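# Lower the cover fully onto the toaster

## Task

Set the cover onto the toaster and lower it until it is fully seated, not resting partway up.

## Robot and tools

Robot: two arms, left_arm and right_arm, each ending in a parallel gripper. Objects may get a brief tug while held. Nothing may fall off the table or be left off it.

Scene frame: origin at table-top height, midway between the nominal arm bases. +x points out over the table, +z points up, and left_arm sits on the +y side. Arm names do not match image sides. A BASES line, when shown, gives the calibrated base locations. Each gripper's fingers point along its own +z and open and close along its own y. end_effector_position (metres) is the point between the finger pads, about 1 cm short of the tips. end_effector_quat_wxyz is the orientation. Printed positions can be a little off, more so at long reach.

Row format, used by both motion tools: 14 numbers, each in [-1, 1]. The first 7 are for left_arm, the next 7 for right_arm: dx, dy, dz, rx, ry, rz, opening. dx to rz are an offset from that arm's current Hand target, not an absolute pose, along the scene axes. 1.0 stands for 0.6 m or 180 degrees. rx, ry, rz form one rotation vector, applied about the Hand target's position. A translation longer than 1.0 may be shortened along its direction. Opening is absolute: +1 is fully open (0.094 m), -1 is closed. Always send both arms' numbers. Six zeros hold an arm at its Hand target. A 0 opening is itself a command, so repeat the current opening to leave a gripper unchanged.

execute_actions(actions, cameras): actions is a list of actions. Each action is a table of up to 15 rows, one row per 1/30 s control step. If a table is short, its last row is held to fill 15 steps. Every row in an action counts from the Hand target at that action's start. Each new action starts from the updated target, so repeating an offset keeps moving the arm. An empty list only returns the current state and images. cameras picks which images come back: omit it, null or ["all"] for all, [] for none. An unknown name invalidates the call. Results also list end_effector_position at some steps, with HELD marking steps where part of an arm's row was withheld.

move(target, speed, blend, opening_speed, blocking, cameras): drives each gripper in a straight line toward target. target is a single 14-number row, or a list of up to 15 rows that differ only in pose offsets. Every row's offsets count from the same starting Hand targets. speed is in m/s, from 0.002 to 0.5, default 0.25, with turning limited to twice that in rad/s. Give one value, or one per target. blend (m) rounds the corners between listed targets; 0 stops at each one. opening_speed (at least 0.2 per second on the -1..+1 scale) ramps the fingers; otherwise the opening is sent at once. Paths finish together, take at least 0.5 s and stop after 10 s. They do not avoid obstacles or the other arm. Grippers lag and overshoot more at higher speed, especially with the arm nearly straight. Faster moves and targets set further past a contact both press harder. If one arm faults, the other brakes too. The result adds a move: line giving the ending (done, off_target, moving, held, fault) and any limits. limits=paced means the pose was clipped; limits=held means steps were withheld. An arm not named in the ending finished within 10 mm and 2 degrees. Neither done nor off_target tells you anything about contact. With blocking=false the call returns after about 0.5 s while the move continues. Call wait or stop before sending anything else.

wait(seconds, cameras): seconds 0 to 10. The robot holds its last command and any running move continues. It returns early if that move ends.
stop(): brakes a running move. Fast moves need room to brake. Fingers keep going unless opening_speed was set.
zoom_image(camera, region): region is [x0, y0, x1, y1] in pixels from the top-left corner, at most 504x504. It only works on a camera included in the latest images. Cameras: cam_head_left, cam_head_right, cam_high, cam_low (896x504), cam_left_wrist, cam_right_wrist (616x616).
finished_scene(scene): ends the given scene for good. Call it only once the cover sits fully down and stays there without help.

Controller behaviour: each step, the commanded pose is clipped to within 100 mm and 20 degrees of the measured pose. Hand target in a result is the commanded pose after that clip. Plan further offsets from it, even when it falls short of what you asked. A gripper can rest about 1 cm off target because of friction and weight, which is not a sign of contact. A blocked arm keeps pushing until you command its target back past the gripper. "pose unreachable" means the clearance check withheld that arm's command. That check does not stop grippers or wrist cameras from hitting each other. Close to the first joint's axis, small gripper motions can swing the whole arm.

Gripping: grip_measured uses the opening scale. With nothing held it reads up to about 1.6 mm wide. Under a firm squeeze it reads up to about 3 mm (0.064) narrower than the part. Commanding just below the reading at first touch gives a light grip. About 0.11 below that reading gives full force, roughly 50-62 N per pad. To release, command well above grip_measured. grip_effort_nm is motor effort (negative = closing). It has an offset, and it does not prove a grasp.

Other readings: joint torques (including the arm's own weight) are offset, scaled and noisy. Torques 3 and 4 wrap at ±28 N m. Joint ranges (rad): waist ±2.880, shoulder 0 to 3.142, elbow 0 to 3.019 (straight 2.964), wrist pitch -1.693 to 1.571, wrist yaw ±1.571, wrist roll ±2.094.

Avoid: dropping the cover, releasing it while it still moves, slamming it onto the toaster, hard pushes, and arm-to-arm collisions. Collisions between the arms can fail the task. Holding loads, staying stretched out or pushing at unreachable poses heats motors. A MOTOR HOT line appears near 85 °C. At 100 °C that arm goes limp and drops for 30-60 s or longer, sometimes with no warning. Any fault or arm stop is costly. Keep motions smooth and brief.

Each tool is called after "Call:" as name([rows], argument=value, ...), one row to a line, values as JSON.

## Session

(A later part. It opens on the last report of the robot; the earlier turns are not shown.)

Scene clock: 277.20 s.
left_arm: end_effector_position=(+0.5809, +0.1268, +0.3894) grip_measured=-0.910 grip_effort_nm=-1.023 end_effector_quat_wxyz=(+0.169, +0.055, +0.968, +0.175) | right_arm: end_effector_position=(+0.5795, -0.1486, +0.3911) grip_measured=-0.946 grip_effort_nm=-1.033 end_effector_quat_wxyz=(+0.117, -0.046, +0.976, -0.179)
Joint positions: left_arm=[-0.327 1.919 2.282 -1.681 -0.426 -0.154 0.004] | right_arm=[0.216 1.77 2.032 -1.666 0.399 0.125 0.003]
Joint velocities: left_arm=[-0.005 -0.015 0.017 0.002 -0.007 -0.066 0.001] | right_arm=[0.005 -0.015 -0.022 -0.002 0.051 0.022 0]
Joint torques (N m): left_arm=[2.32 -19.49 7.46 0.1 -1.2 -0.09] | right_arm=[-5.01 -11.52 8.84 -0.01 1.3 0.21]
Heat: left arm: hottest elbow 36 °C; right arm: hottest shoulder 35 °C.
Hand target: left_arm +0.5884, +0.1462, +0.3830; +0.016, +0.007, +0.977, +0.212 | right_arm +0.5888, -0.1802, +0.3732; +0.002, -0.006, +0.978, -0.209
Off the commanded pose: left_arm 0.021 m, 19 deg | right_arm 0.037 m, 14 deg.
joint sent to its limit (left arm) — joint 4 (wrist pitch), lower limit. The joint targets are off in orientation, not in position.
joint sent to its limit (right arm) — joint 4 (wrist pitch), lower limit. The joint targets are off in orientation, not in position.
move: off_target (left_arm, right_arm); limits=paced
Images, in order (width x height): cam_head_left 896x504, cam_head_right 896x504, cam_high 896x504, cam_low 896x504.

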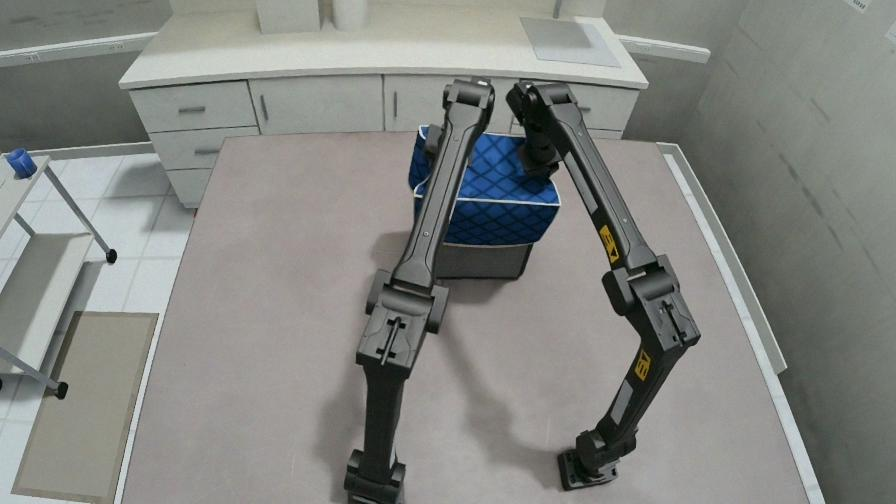

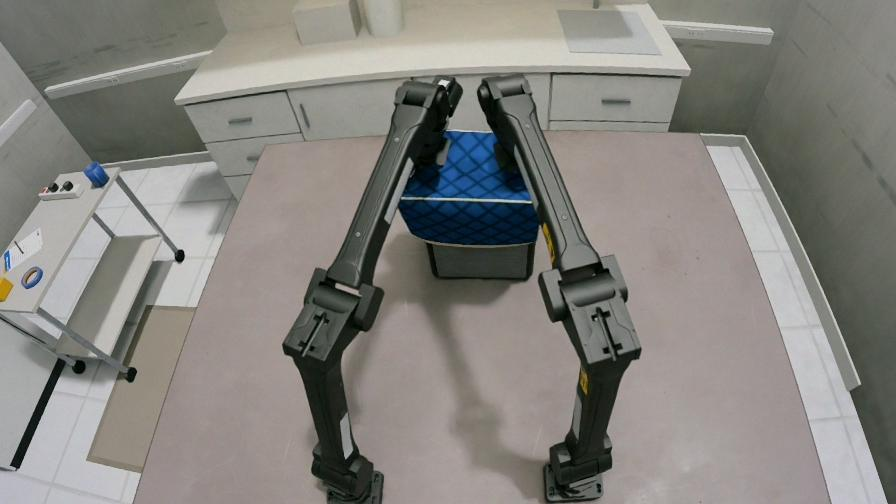

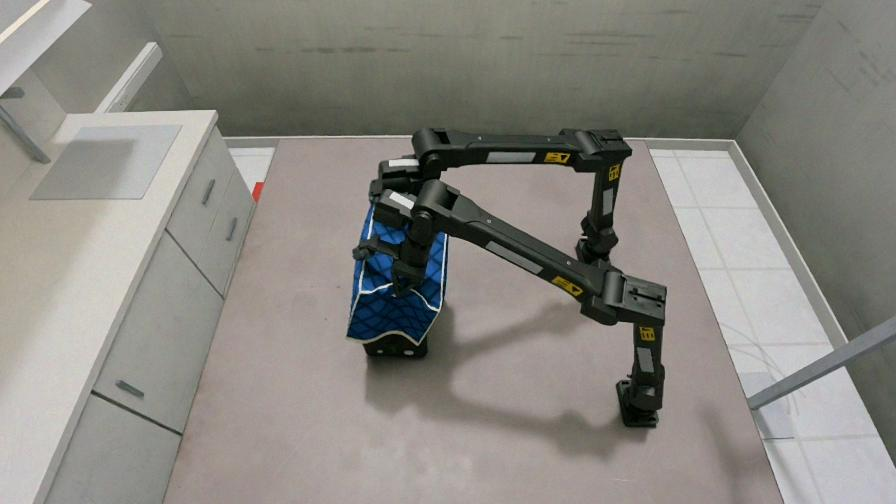

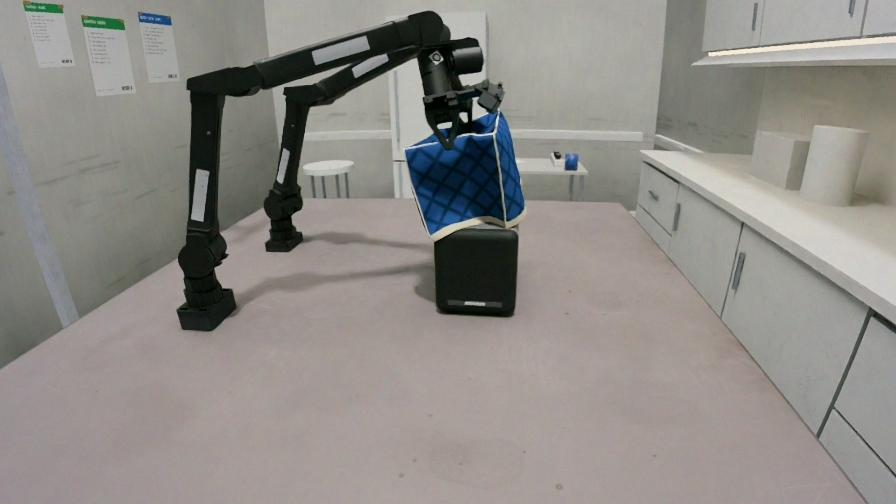

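Call:
move(target=[0.005,-0.01,-0.09,0,0,0,-1,0.005,-0.005,-0.08,0,0,0,-1], speed=0.05, cameras=["cam_head_left","cam_head_right","cam_low","cam_high"])

Call:
zoom_image(camera="cam_low", region=[380, 40, 580, 320])

Call:
zoom_image(camera="cam_head_right", region=[350, 80, 610, 300])

Call:
zoom_image(camera="cam_high", region=[320, 150, 500, 380])

Scene clock: 285.67 s.
left_arm: end_effector_position=(+0.5839, +0.1234, +0.3394) grip_measured=-0.910 grip_effort_nm=-1.028 end_effector_quat_wxyz=(+0.126, +0.042, +0.975, +0.178) | right_arm: end_effector_position=(+0.5855, -0.1525, +0.3523) grip_measured=-0.946 grip_effort_nm=-1.023 end_effector_quat_wxyz=(+0.082, -0.032, +0.979, -0.185)
Joint positions: left_arm=[-0.327 1.962 2.227 -1.681 -0.413 -0.203 0.004] | right_arm=[0.207 1.818 2.001 -1.666 0.399 0.16 0.003]
Joint velocities: left_arm=[0.005 -0.015 0.007 0.012 0.037 -0.051 0] | right_arm=[0.005 0.005 -0.002 -0.002 0.007 0.022 0]
Joint torques (N m): left_arm=[1.61 -19.84 7.36 0.05 -1.18 -0.09] | right_arm=[-4.6 -11.93 7.43 -0.13 1.07 0.18]
Heat: left arm: hottest elbow 36 °C; right arm: hottest shoulder 34 °C.
Hand target: left_arm +0.5912, +0.1411, +0.3291; +0.016, +0.006, +0.977, +0.212 | right_arm +0.5911, -0.1832, +0.3247; +0.002, -0.006, +0.978, -0.209
Off the commanded pose: left_arm 0.021 m, 14 deg | right_arm 0.041 m, 10 deg.
joint sent to its limit (left arm) — joint 4 (wrist pitch), lower limit. The joint targets are off in orientation, not in position.
joint sent to its limit (right arm) — joint 4 (wrist pitch), lower limit. The joint targets are off in orientation, not in position.
move: off_target (left_arm, right_arm)
Images, in order (width x height): cam_head_left 896x504, cam_head_right 896x504, cam_high 896x504, cam_low 896x504.

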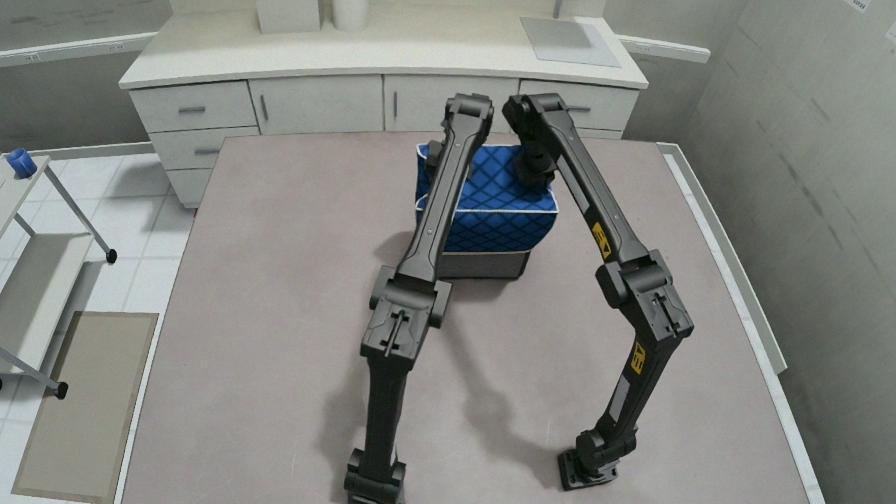

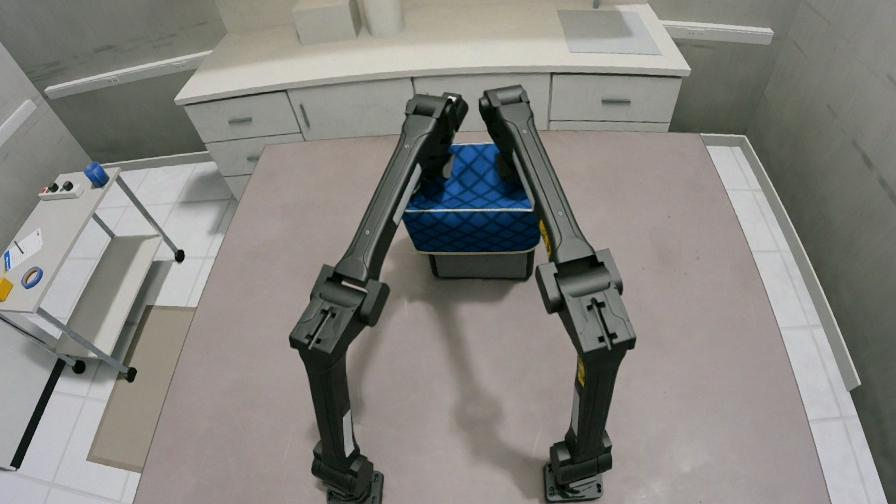

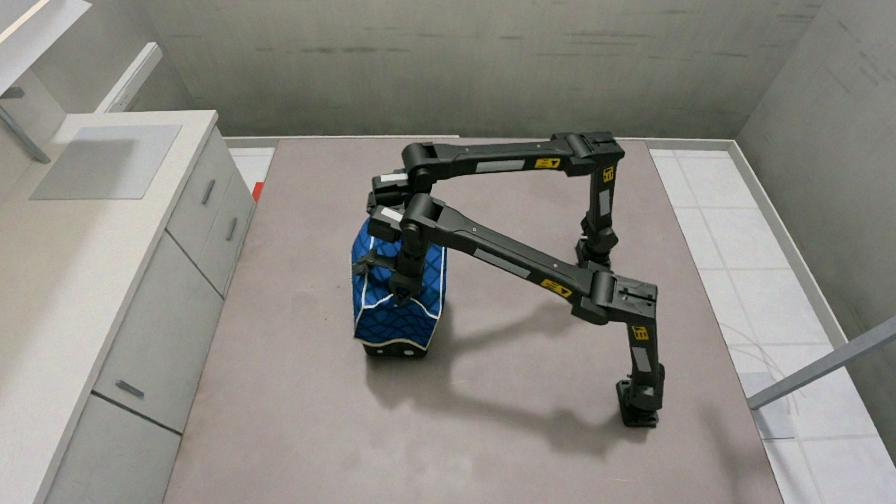

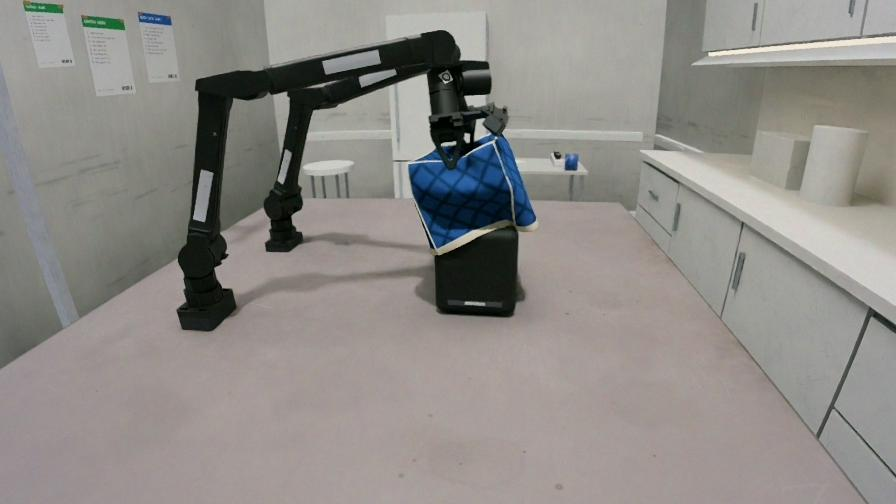

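Scaled by 1.800.

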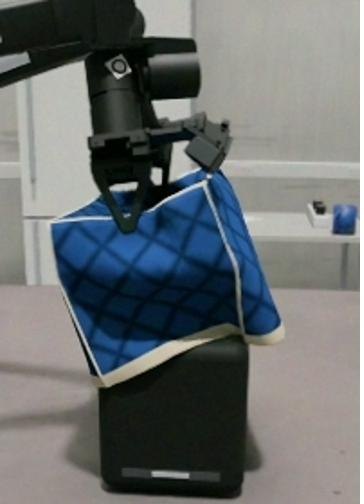

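Scaled by 1.938.

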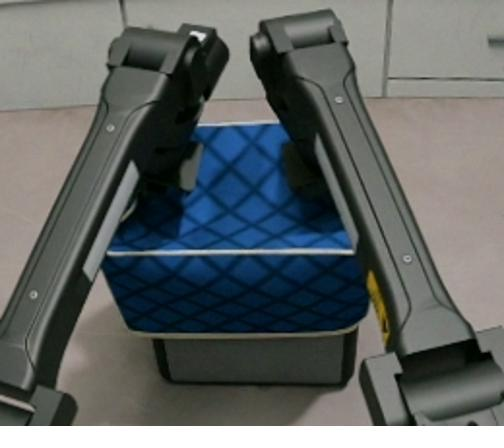

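Scaled by 2.191.

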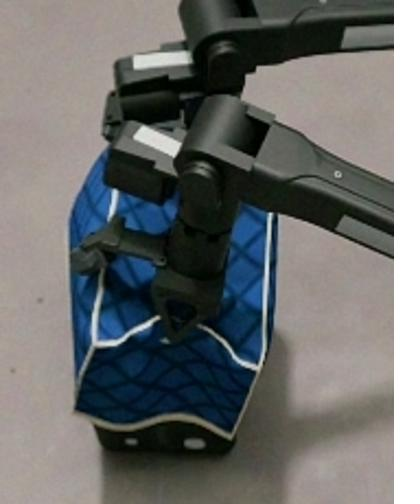

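Call:
move(target=[0.03,0,-0.12,0,0,0,-1,0.03,0.01,-0.12,0,0,0,-1], speed=0.06, cameras=["cam_head_left","cam_head_right","cam_low","cam_high"])

Call:
zoom_image(camera="cam_low", region=[380, 40, 580, 320])

Call:
zoom_image(camera="cam_head_right", region=[350, 80, 610, 300])

Call:
zoom_image(camera="cam_high", region=[320, 150, 500, 380])

Scene clock: 294.43 s.
left_arm: end_effector_position=(+0.5941, +0.1203, +0.2993) grip_measured=-0.910 grip_effort_nm=-1.028 end_effector_quat_wxyz=(+0.099, +0.031, +0.977, +0.186) | right_arm: end_effector_position=(+0.5987, -0.1497, +0.2880) grip_measured=-0.946 grip_effort_nm=-1.043 end_effector_quat_wxyz=(+0.033, -0.029, +0.980, -0.195)
Joint positions: left_arm=[-0.327 2.026 2.224 -1.681 -0.415 -0.24 0.004] | right_arm=[0.206 1.914 1.974 -1.651 0.399 0.188 0.003]
Joint velocities: left_arm=[0.005 0.005 -0.022 0.007 -0.022 -0.022 0] | right_arm=[-0.005 0.005 -0.002 -0.002 -0.007 0.051 0]
Joint torques (N m): left_arm=[2.49 -16.5 7.19 -0.18 -0.71 -0.12] | right_arm=[-4.37 -11.87 7.51 0.42 0.93 0.33]
Heat: left arm: hottest elbow 36 °C; right arm: hottest shoulder 34 °C.
Hand target: left_arm +0.6091, +0.1422, +0.2574; +0.016, +0.005, +0.977, +0.213 | right_arm +0.6079, -0.1773, +0.2519; +0.002, -0.006, +0.978, -0.209
Off the commanded pose: left_arm 0.049 m, 10 deg | right_arm 0.046 m, 5 deg.
joint sent to its limit (left arm) — joint 4 (wrist pitch), lower limit. The joint targets are off in position and orientation.
move: off_target (left_arm, right_arm)
Images, in order (width x height): cam_head_left 896x504, cam_head_right 896x504, cam_high 896x504, cam_low 896x504.

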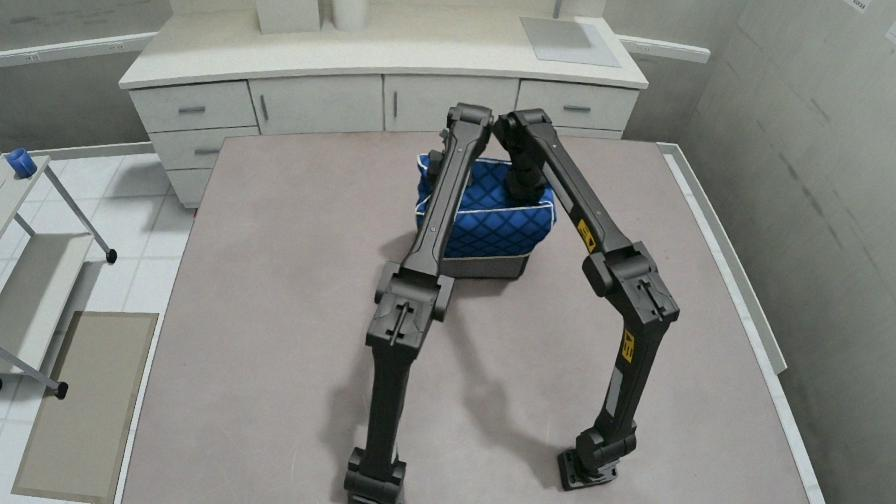

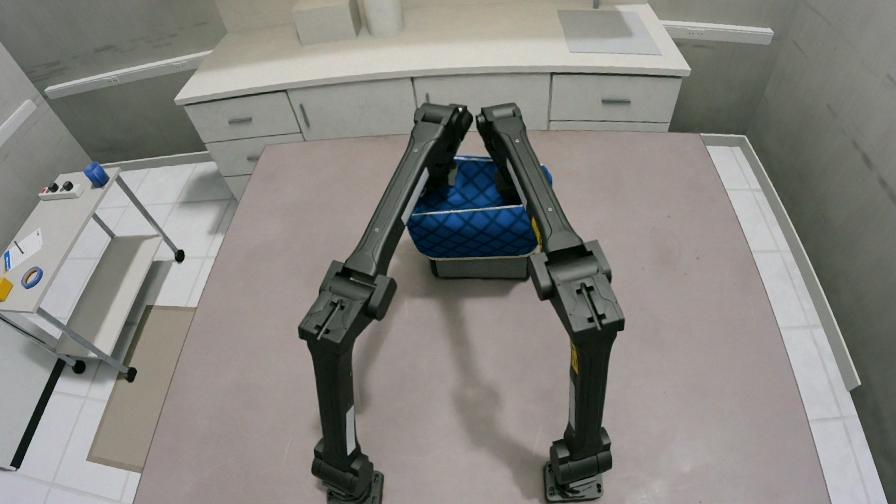

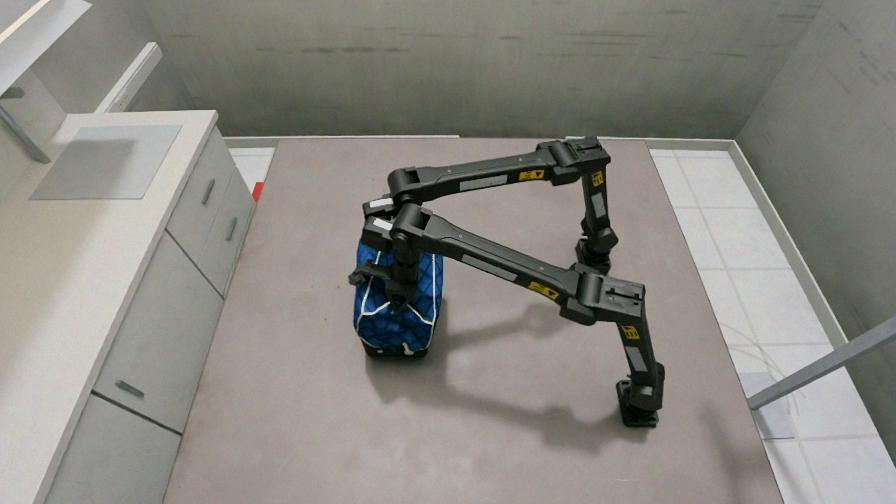

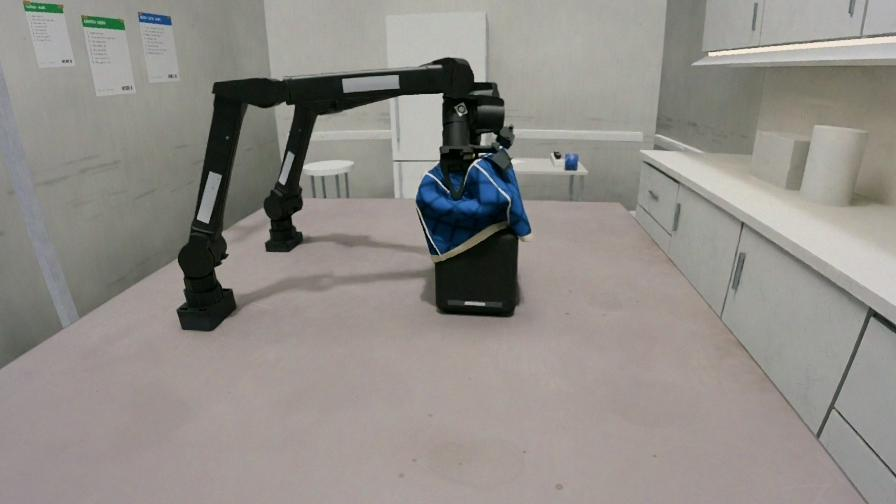

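Scaled by 1.800.

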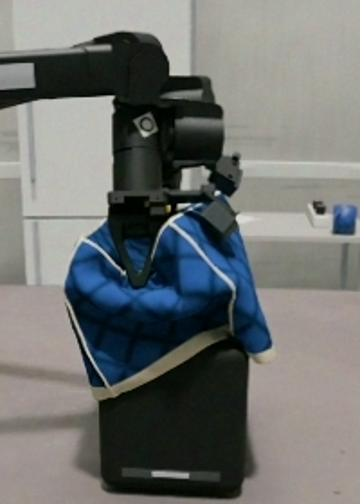

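Scaled by 1.938.

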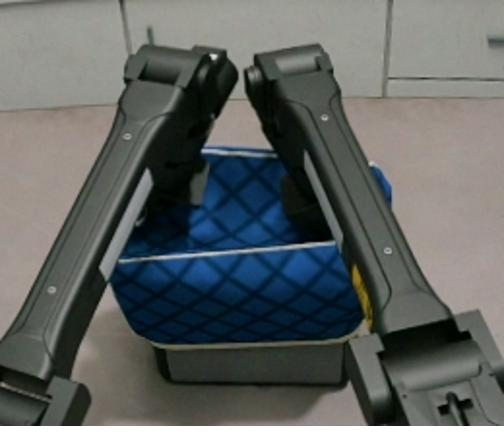

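Scaled by 2.191.

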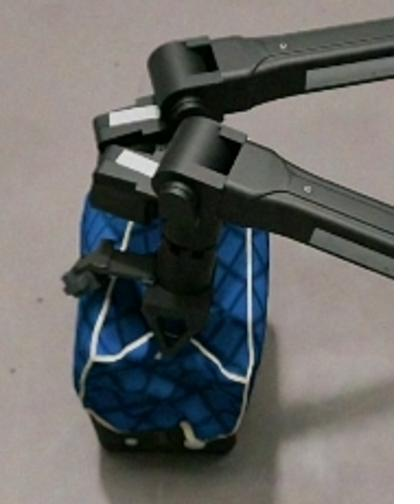

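Call:
wait(seconds=0)

Scene clock: 307.30 s.
left_arm: end_effector_position=(+0.5941, +0.1203, +0.2993) grip_measured=-0.910 grip_effort_nm=-1.018 end_effector_quat_wxyz=(+0.099, +0.031, +0.977, +0.186) | right_arm: end_effector_position=(+0.5987, -0.1497, +0.2880) grip_measured=-0.946 grip_effort_nm=-1.038 end_effector_quat_wxyz=(+0.033, -0.028, +0.980, -0.195)
Joint positions: left_arm=[-0.327 2.026 2.224 -1.681 -0.415 -0.24 0.004] | right_arm=[0.206 1.914 1.974 -1.651 0.399 0.189 0.003]
Joint velocities: left_arm=[-0.005 -0.005 -0.002 -0.012 0.007 -0.007 -0.001] | right_arm=[-0.005 -0.015 -0.007 -0.002 -0.007 -0.051 0]
Joint torques (N m): left_arm=[2.78 -16.91 7.24 -0.21 -0.72 -0.14] | right_arm=[-4.42 -11.93 7.5 0.43 0.93 0.32]
Heat: left arm: hottest elbow 36 °C; right arm: hottest shoulder 35 °C.
Hand target: left_arm +0.6091, +0.1422, +0.2574; +0.016, +0.005, +0.977, +0.212 | right_arm +0.6079, -0.1773, +0.2519; +0.002, -0.006, +0.978, -0.209
Tool commands: left_gripper/opening=-1.0 right_gripper/opening=-1.0
Off the commanded pose: left_arm 0.049 m, 10 deg | right_arm 0.046 m, 5 deg.

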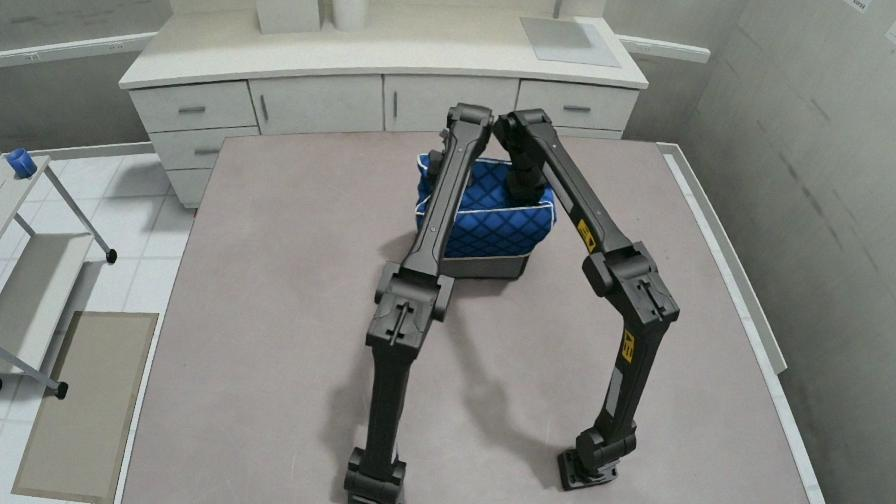

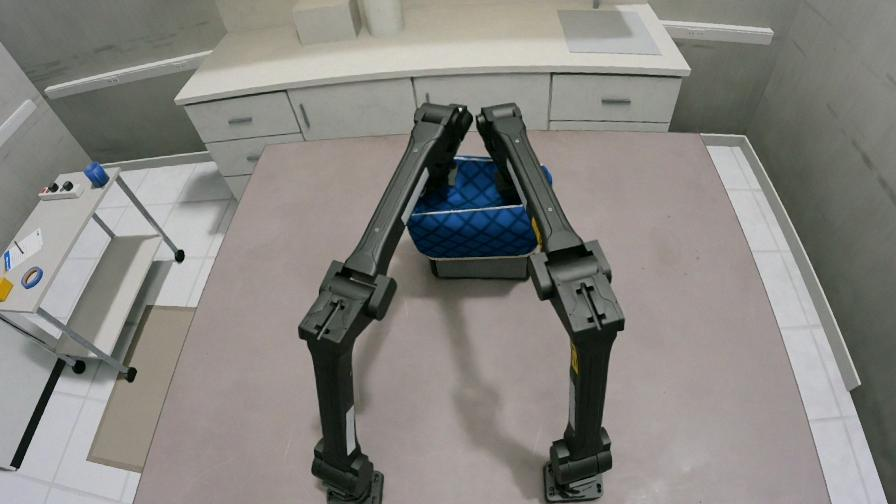

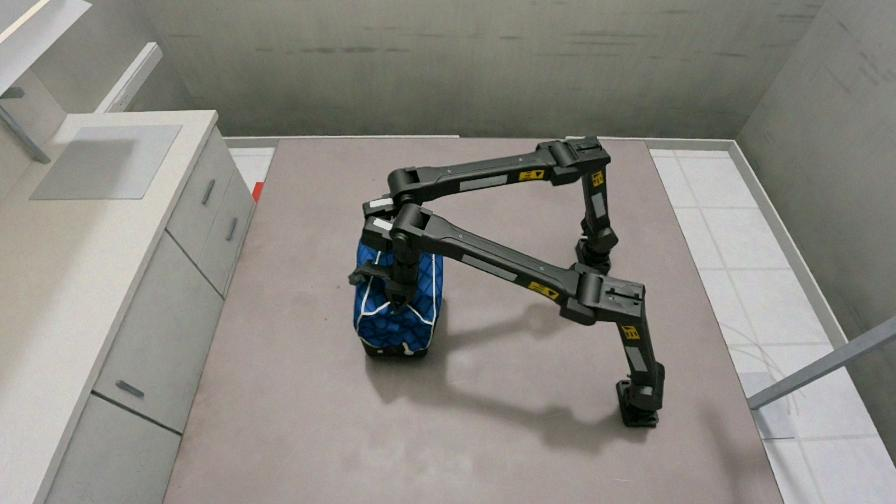

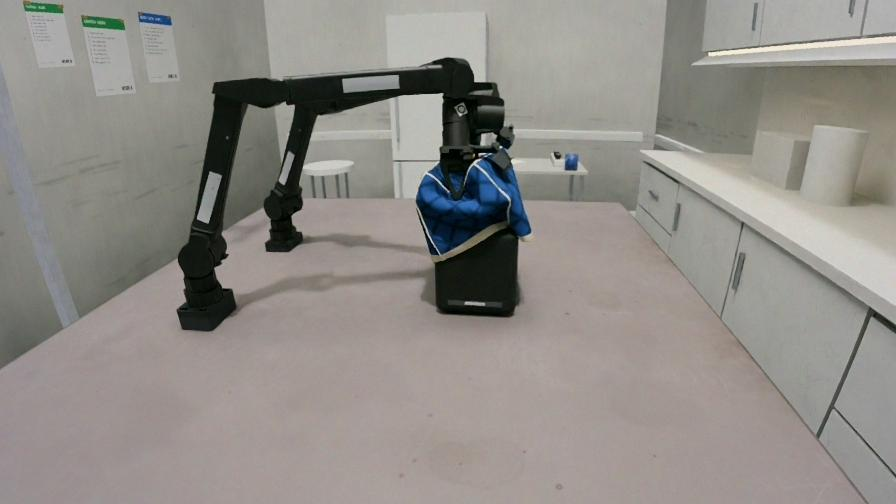

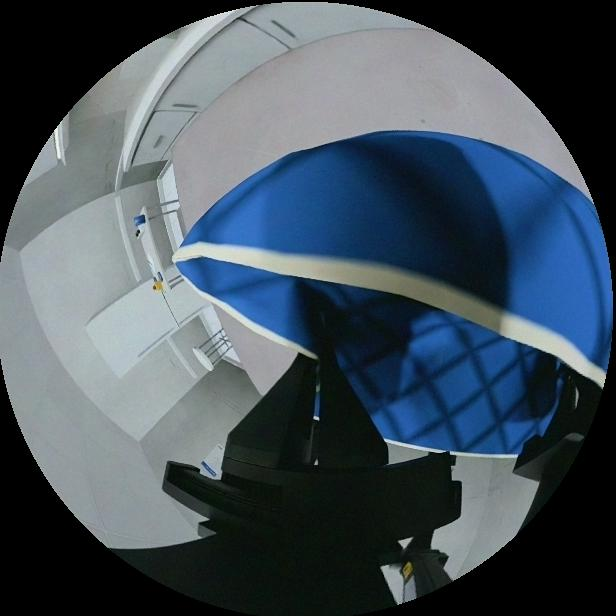

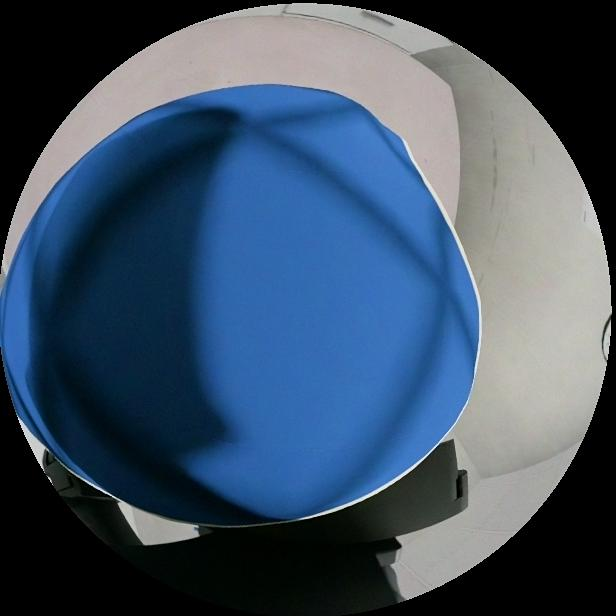

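Call:
zoom_image(camera="cam_low", region=[380, 120, 560, 330])

Call:
zoom_image(camera="cam_head_left", region=[390, 120, 590, 290])

Call:
zoom_image(camera="cam_head_right", region=[390, 130, 580, 290])

Call:
zoom_image(camera="cam_high", region=[320, 200, 480, 380])

Scaled by 2.400.

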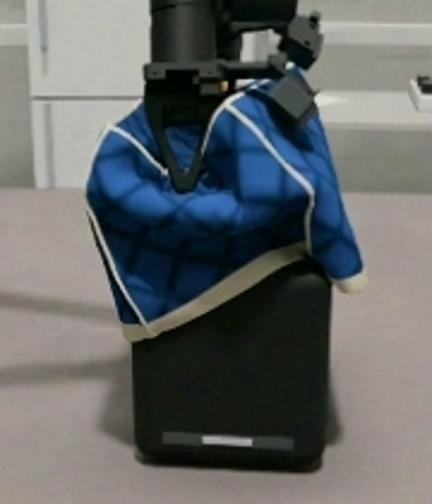

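Scaled by 2.520.

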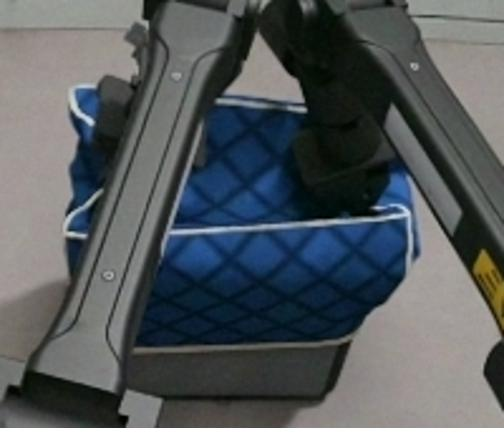

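Scaled by 2.653.

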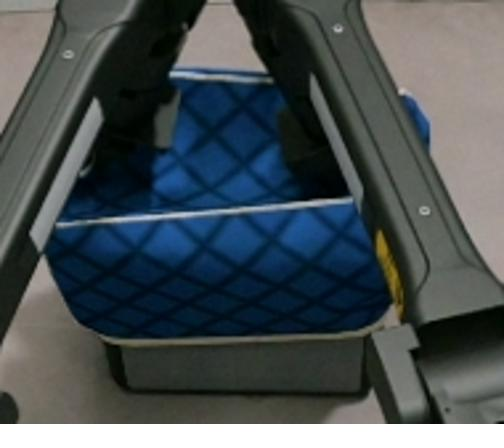

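Scaled by 2.800.

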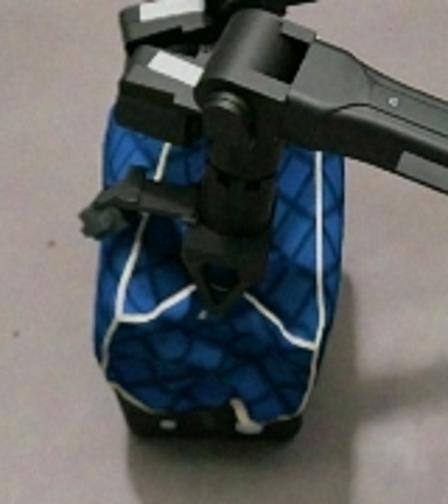

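Call:
move(target=[0,0.0,-0.1,0,0,0,-1,0,-0.0,-0.1,0,0,0,-1], speed=0.06)

Call:
zoom_image(camera="cam_low", region=[380, 120, 560, 330])

Call:
zoom_image(camera="cam_head_right", region=[390, 130, 580, 290])

Scene clock: 319.10 s.
left_arm: end_effector_position=(+0.5964, +0.1201, +0.2724) grip_measured=-0.910 grip_effort_nm=-1.028 end_effector_quat_wxyz=(+0.079, +0.019, +0.978, +0.193) | right_arm: end_effector_position=(+0.6053, -0.1482, +0.2488) grip_measured=-0.946 grip_effort_nm=-1.043 end_effector_quat_wxyz=(+0.050, -0.023, +0.980, -0.192)
Joint positions: left_arm=[-0.327 2.06 2.209 -1.681 -0.418 -0.274 0.004] | right_arm=[0.206 1.909 1.863 -1.51 0.399 0.193 0.003]
Joint velocities: left_arm=[-0.005 0.005 0.002 -0.007 -0.051 0.037 0.001] | right_arm=[-0.005 -0.015 0.007 -0.017 -0.007 -0.066 0]
Joint torques (N m): left_arm=[2.78 -14.68 5.15 -0.1 -0.33 -0.2] | right_arm=[-4.54 -10.93 4.83 0.75 0.85 0.29]
Heat: left arm: hottest elbow 36 °C; right arm: hottest shoulder 35 °C.
Hand target: left_arm +0.6090, +0.1431, +0.1973; +0.016, +0.004, +0.977, +0.213 | right_arm +0.6069, -0.1773, +0.1920; +0.002, -0.006, +0.978, -0.209
Off the commanded pose: left_arm 0.079 m, 8 deg | right_arm 0.064 m, 6 deg.
move: off_target (left_arm, right_arm)

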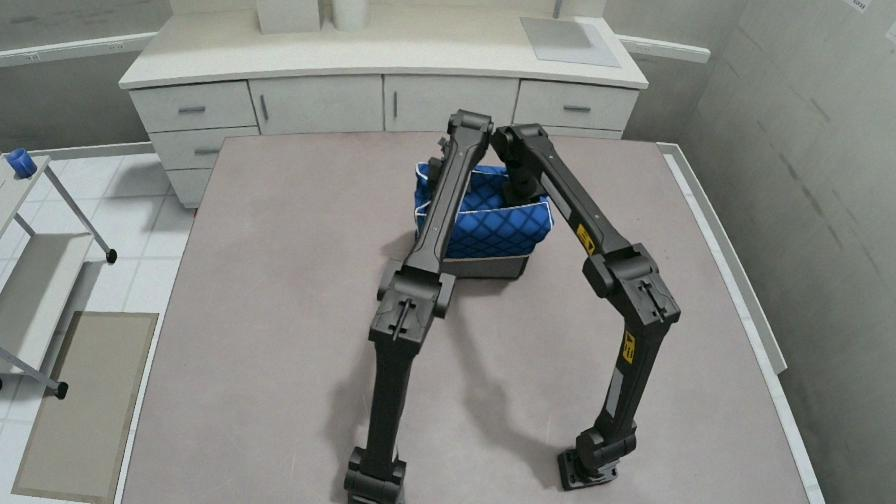

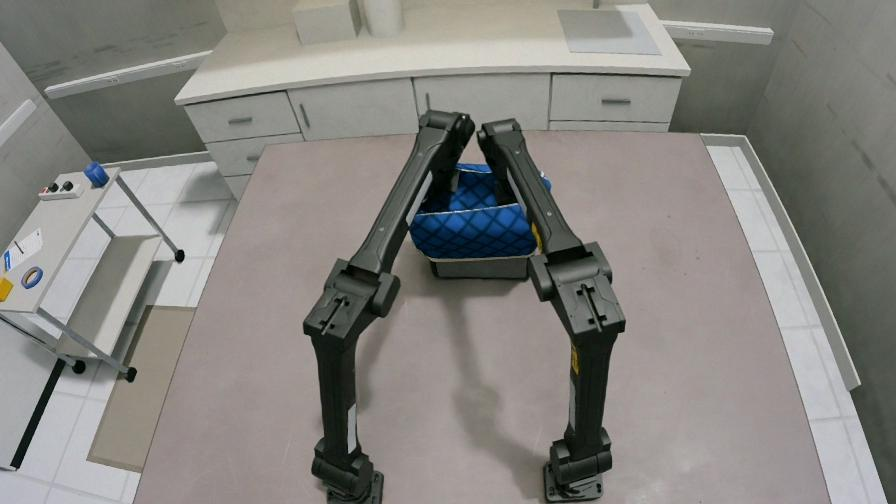

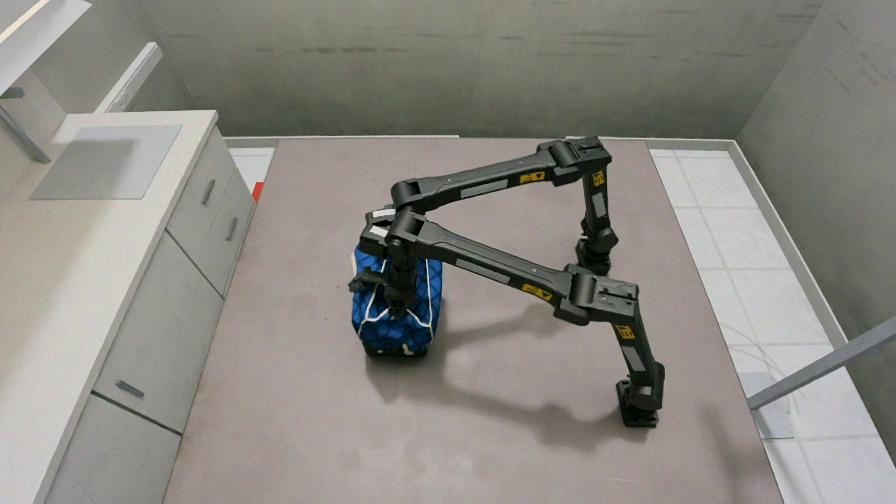

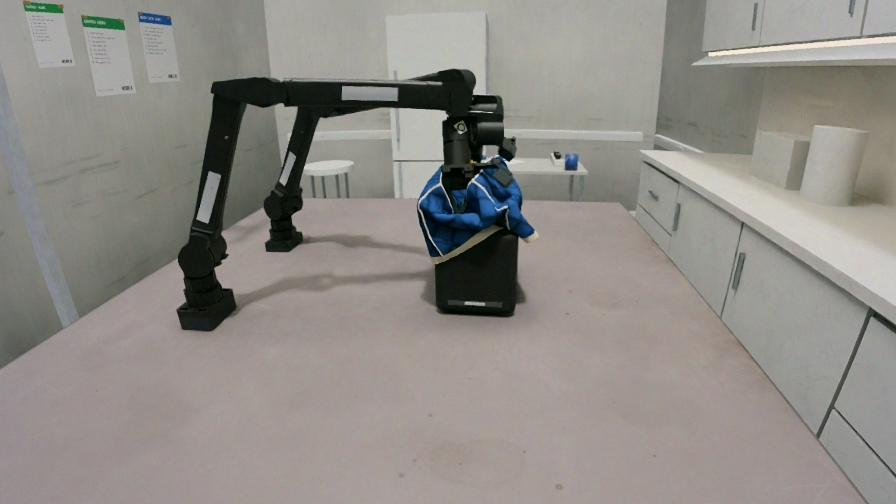

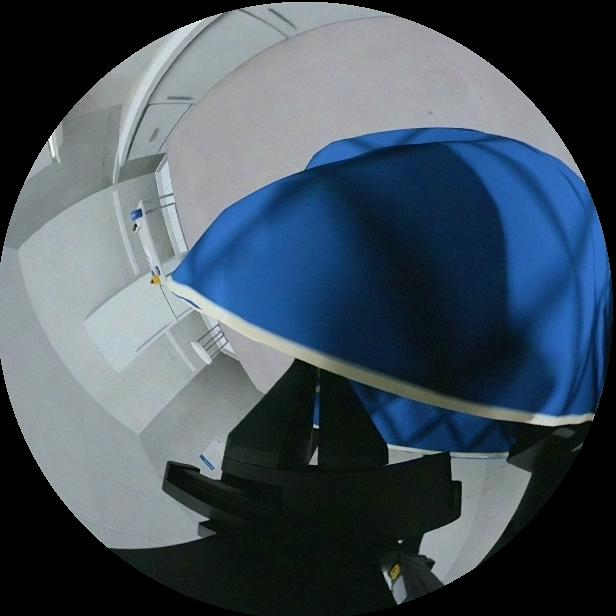

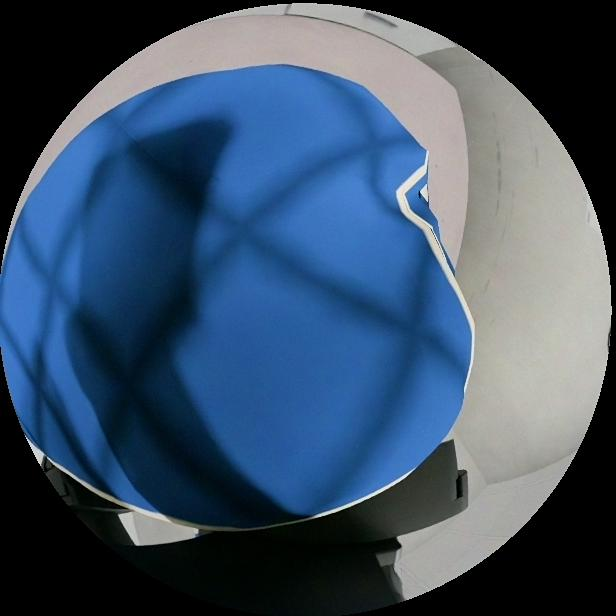

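Scaled by 2.400.

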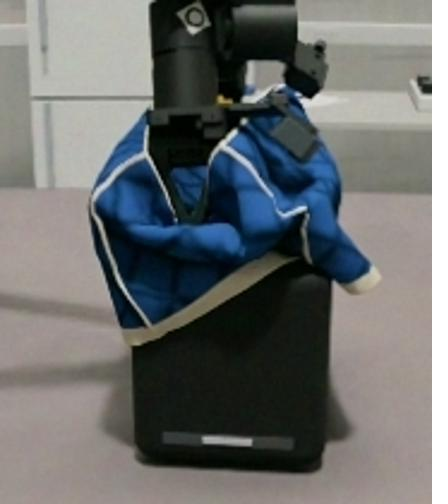

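Scaled by 2.653.

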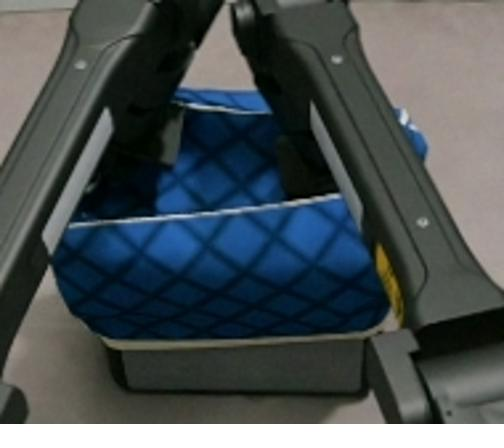

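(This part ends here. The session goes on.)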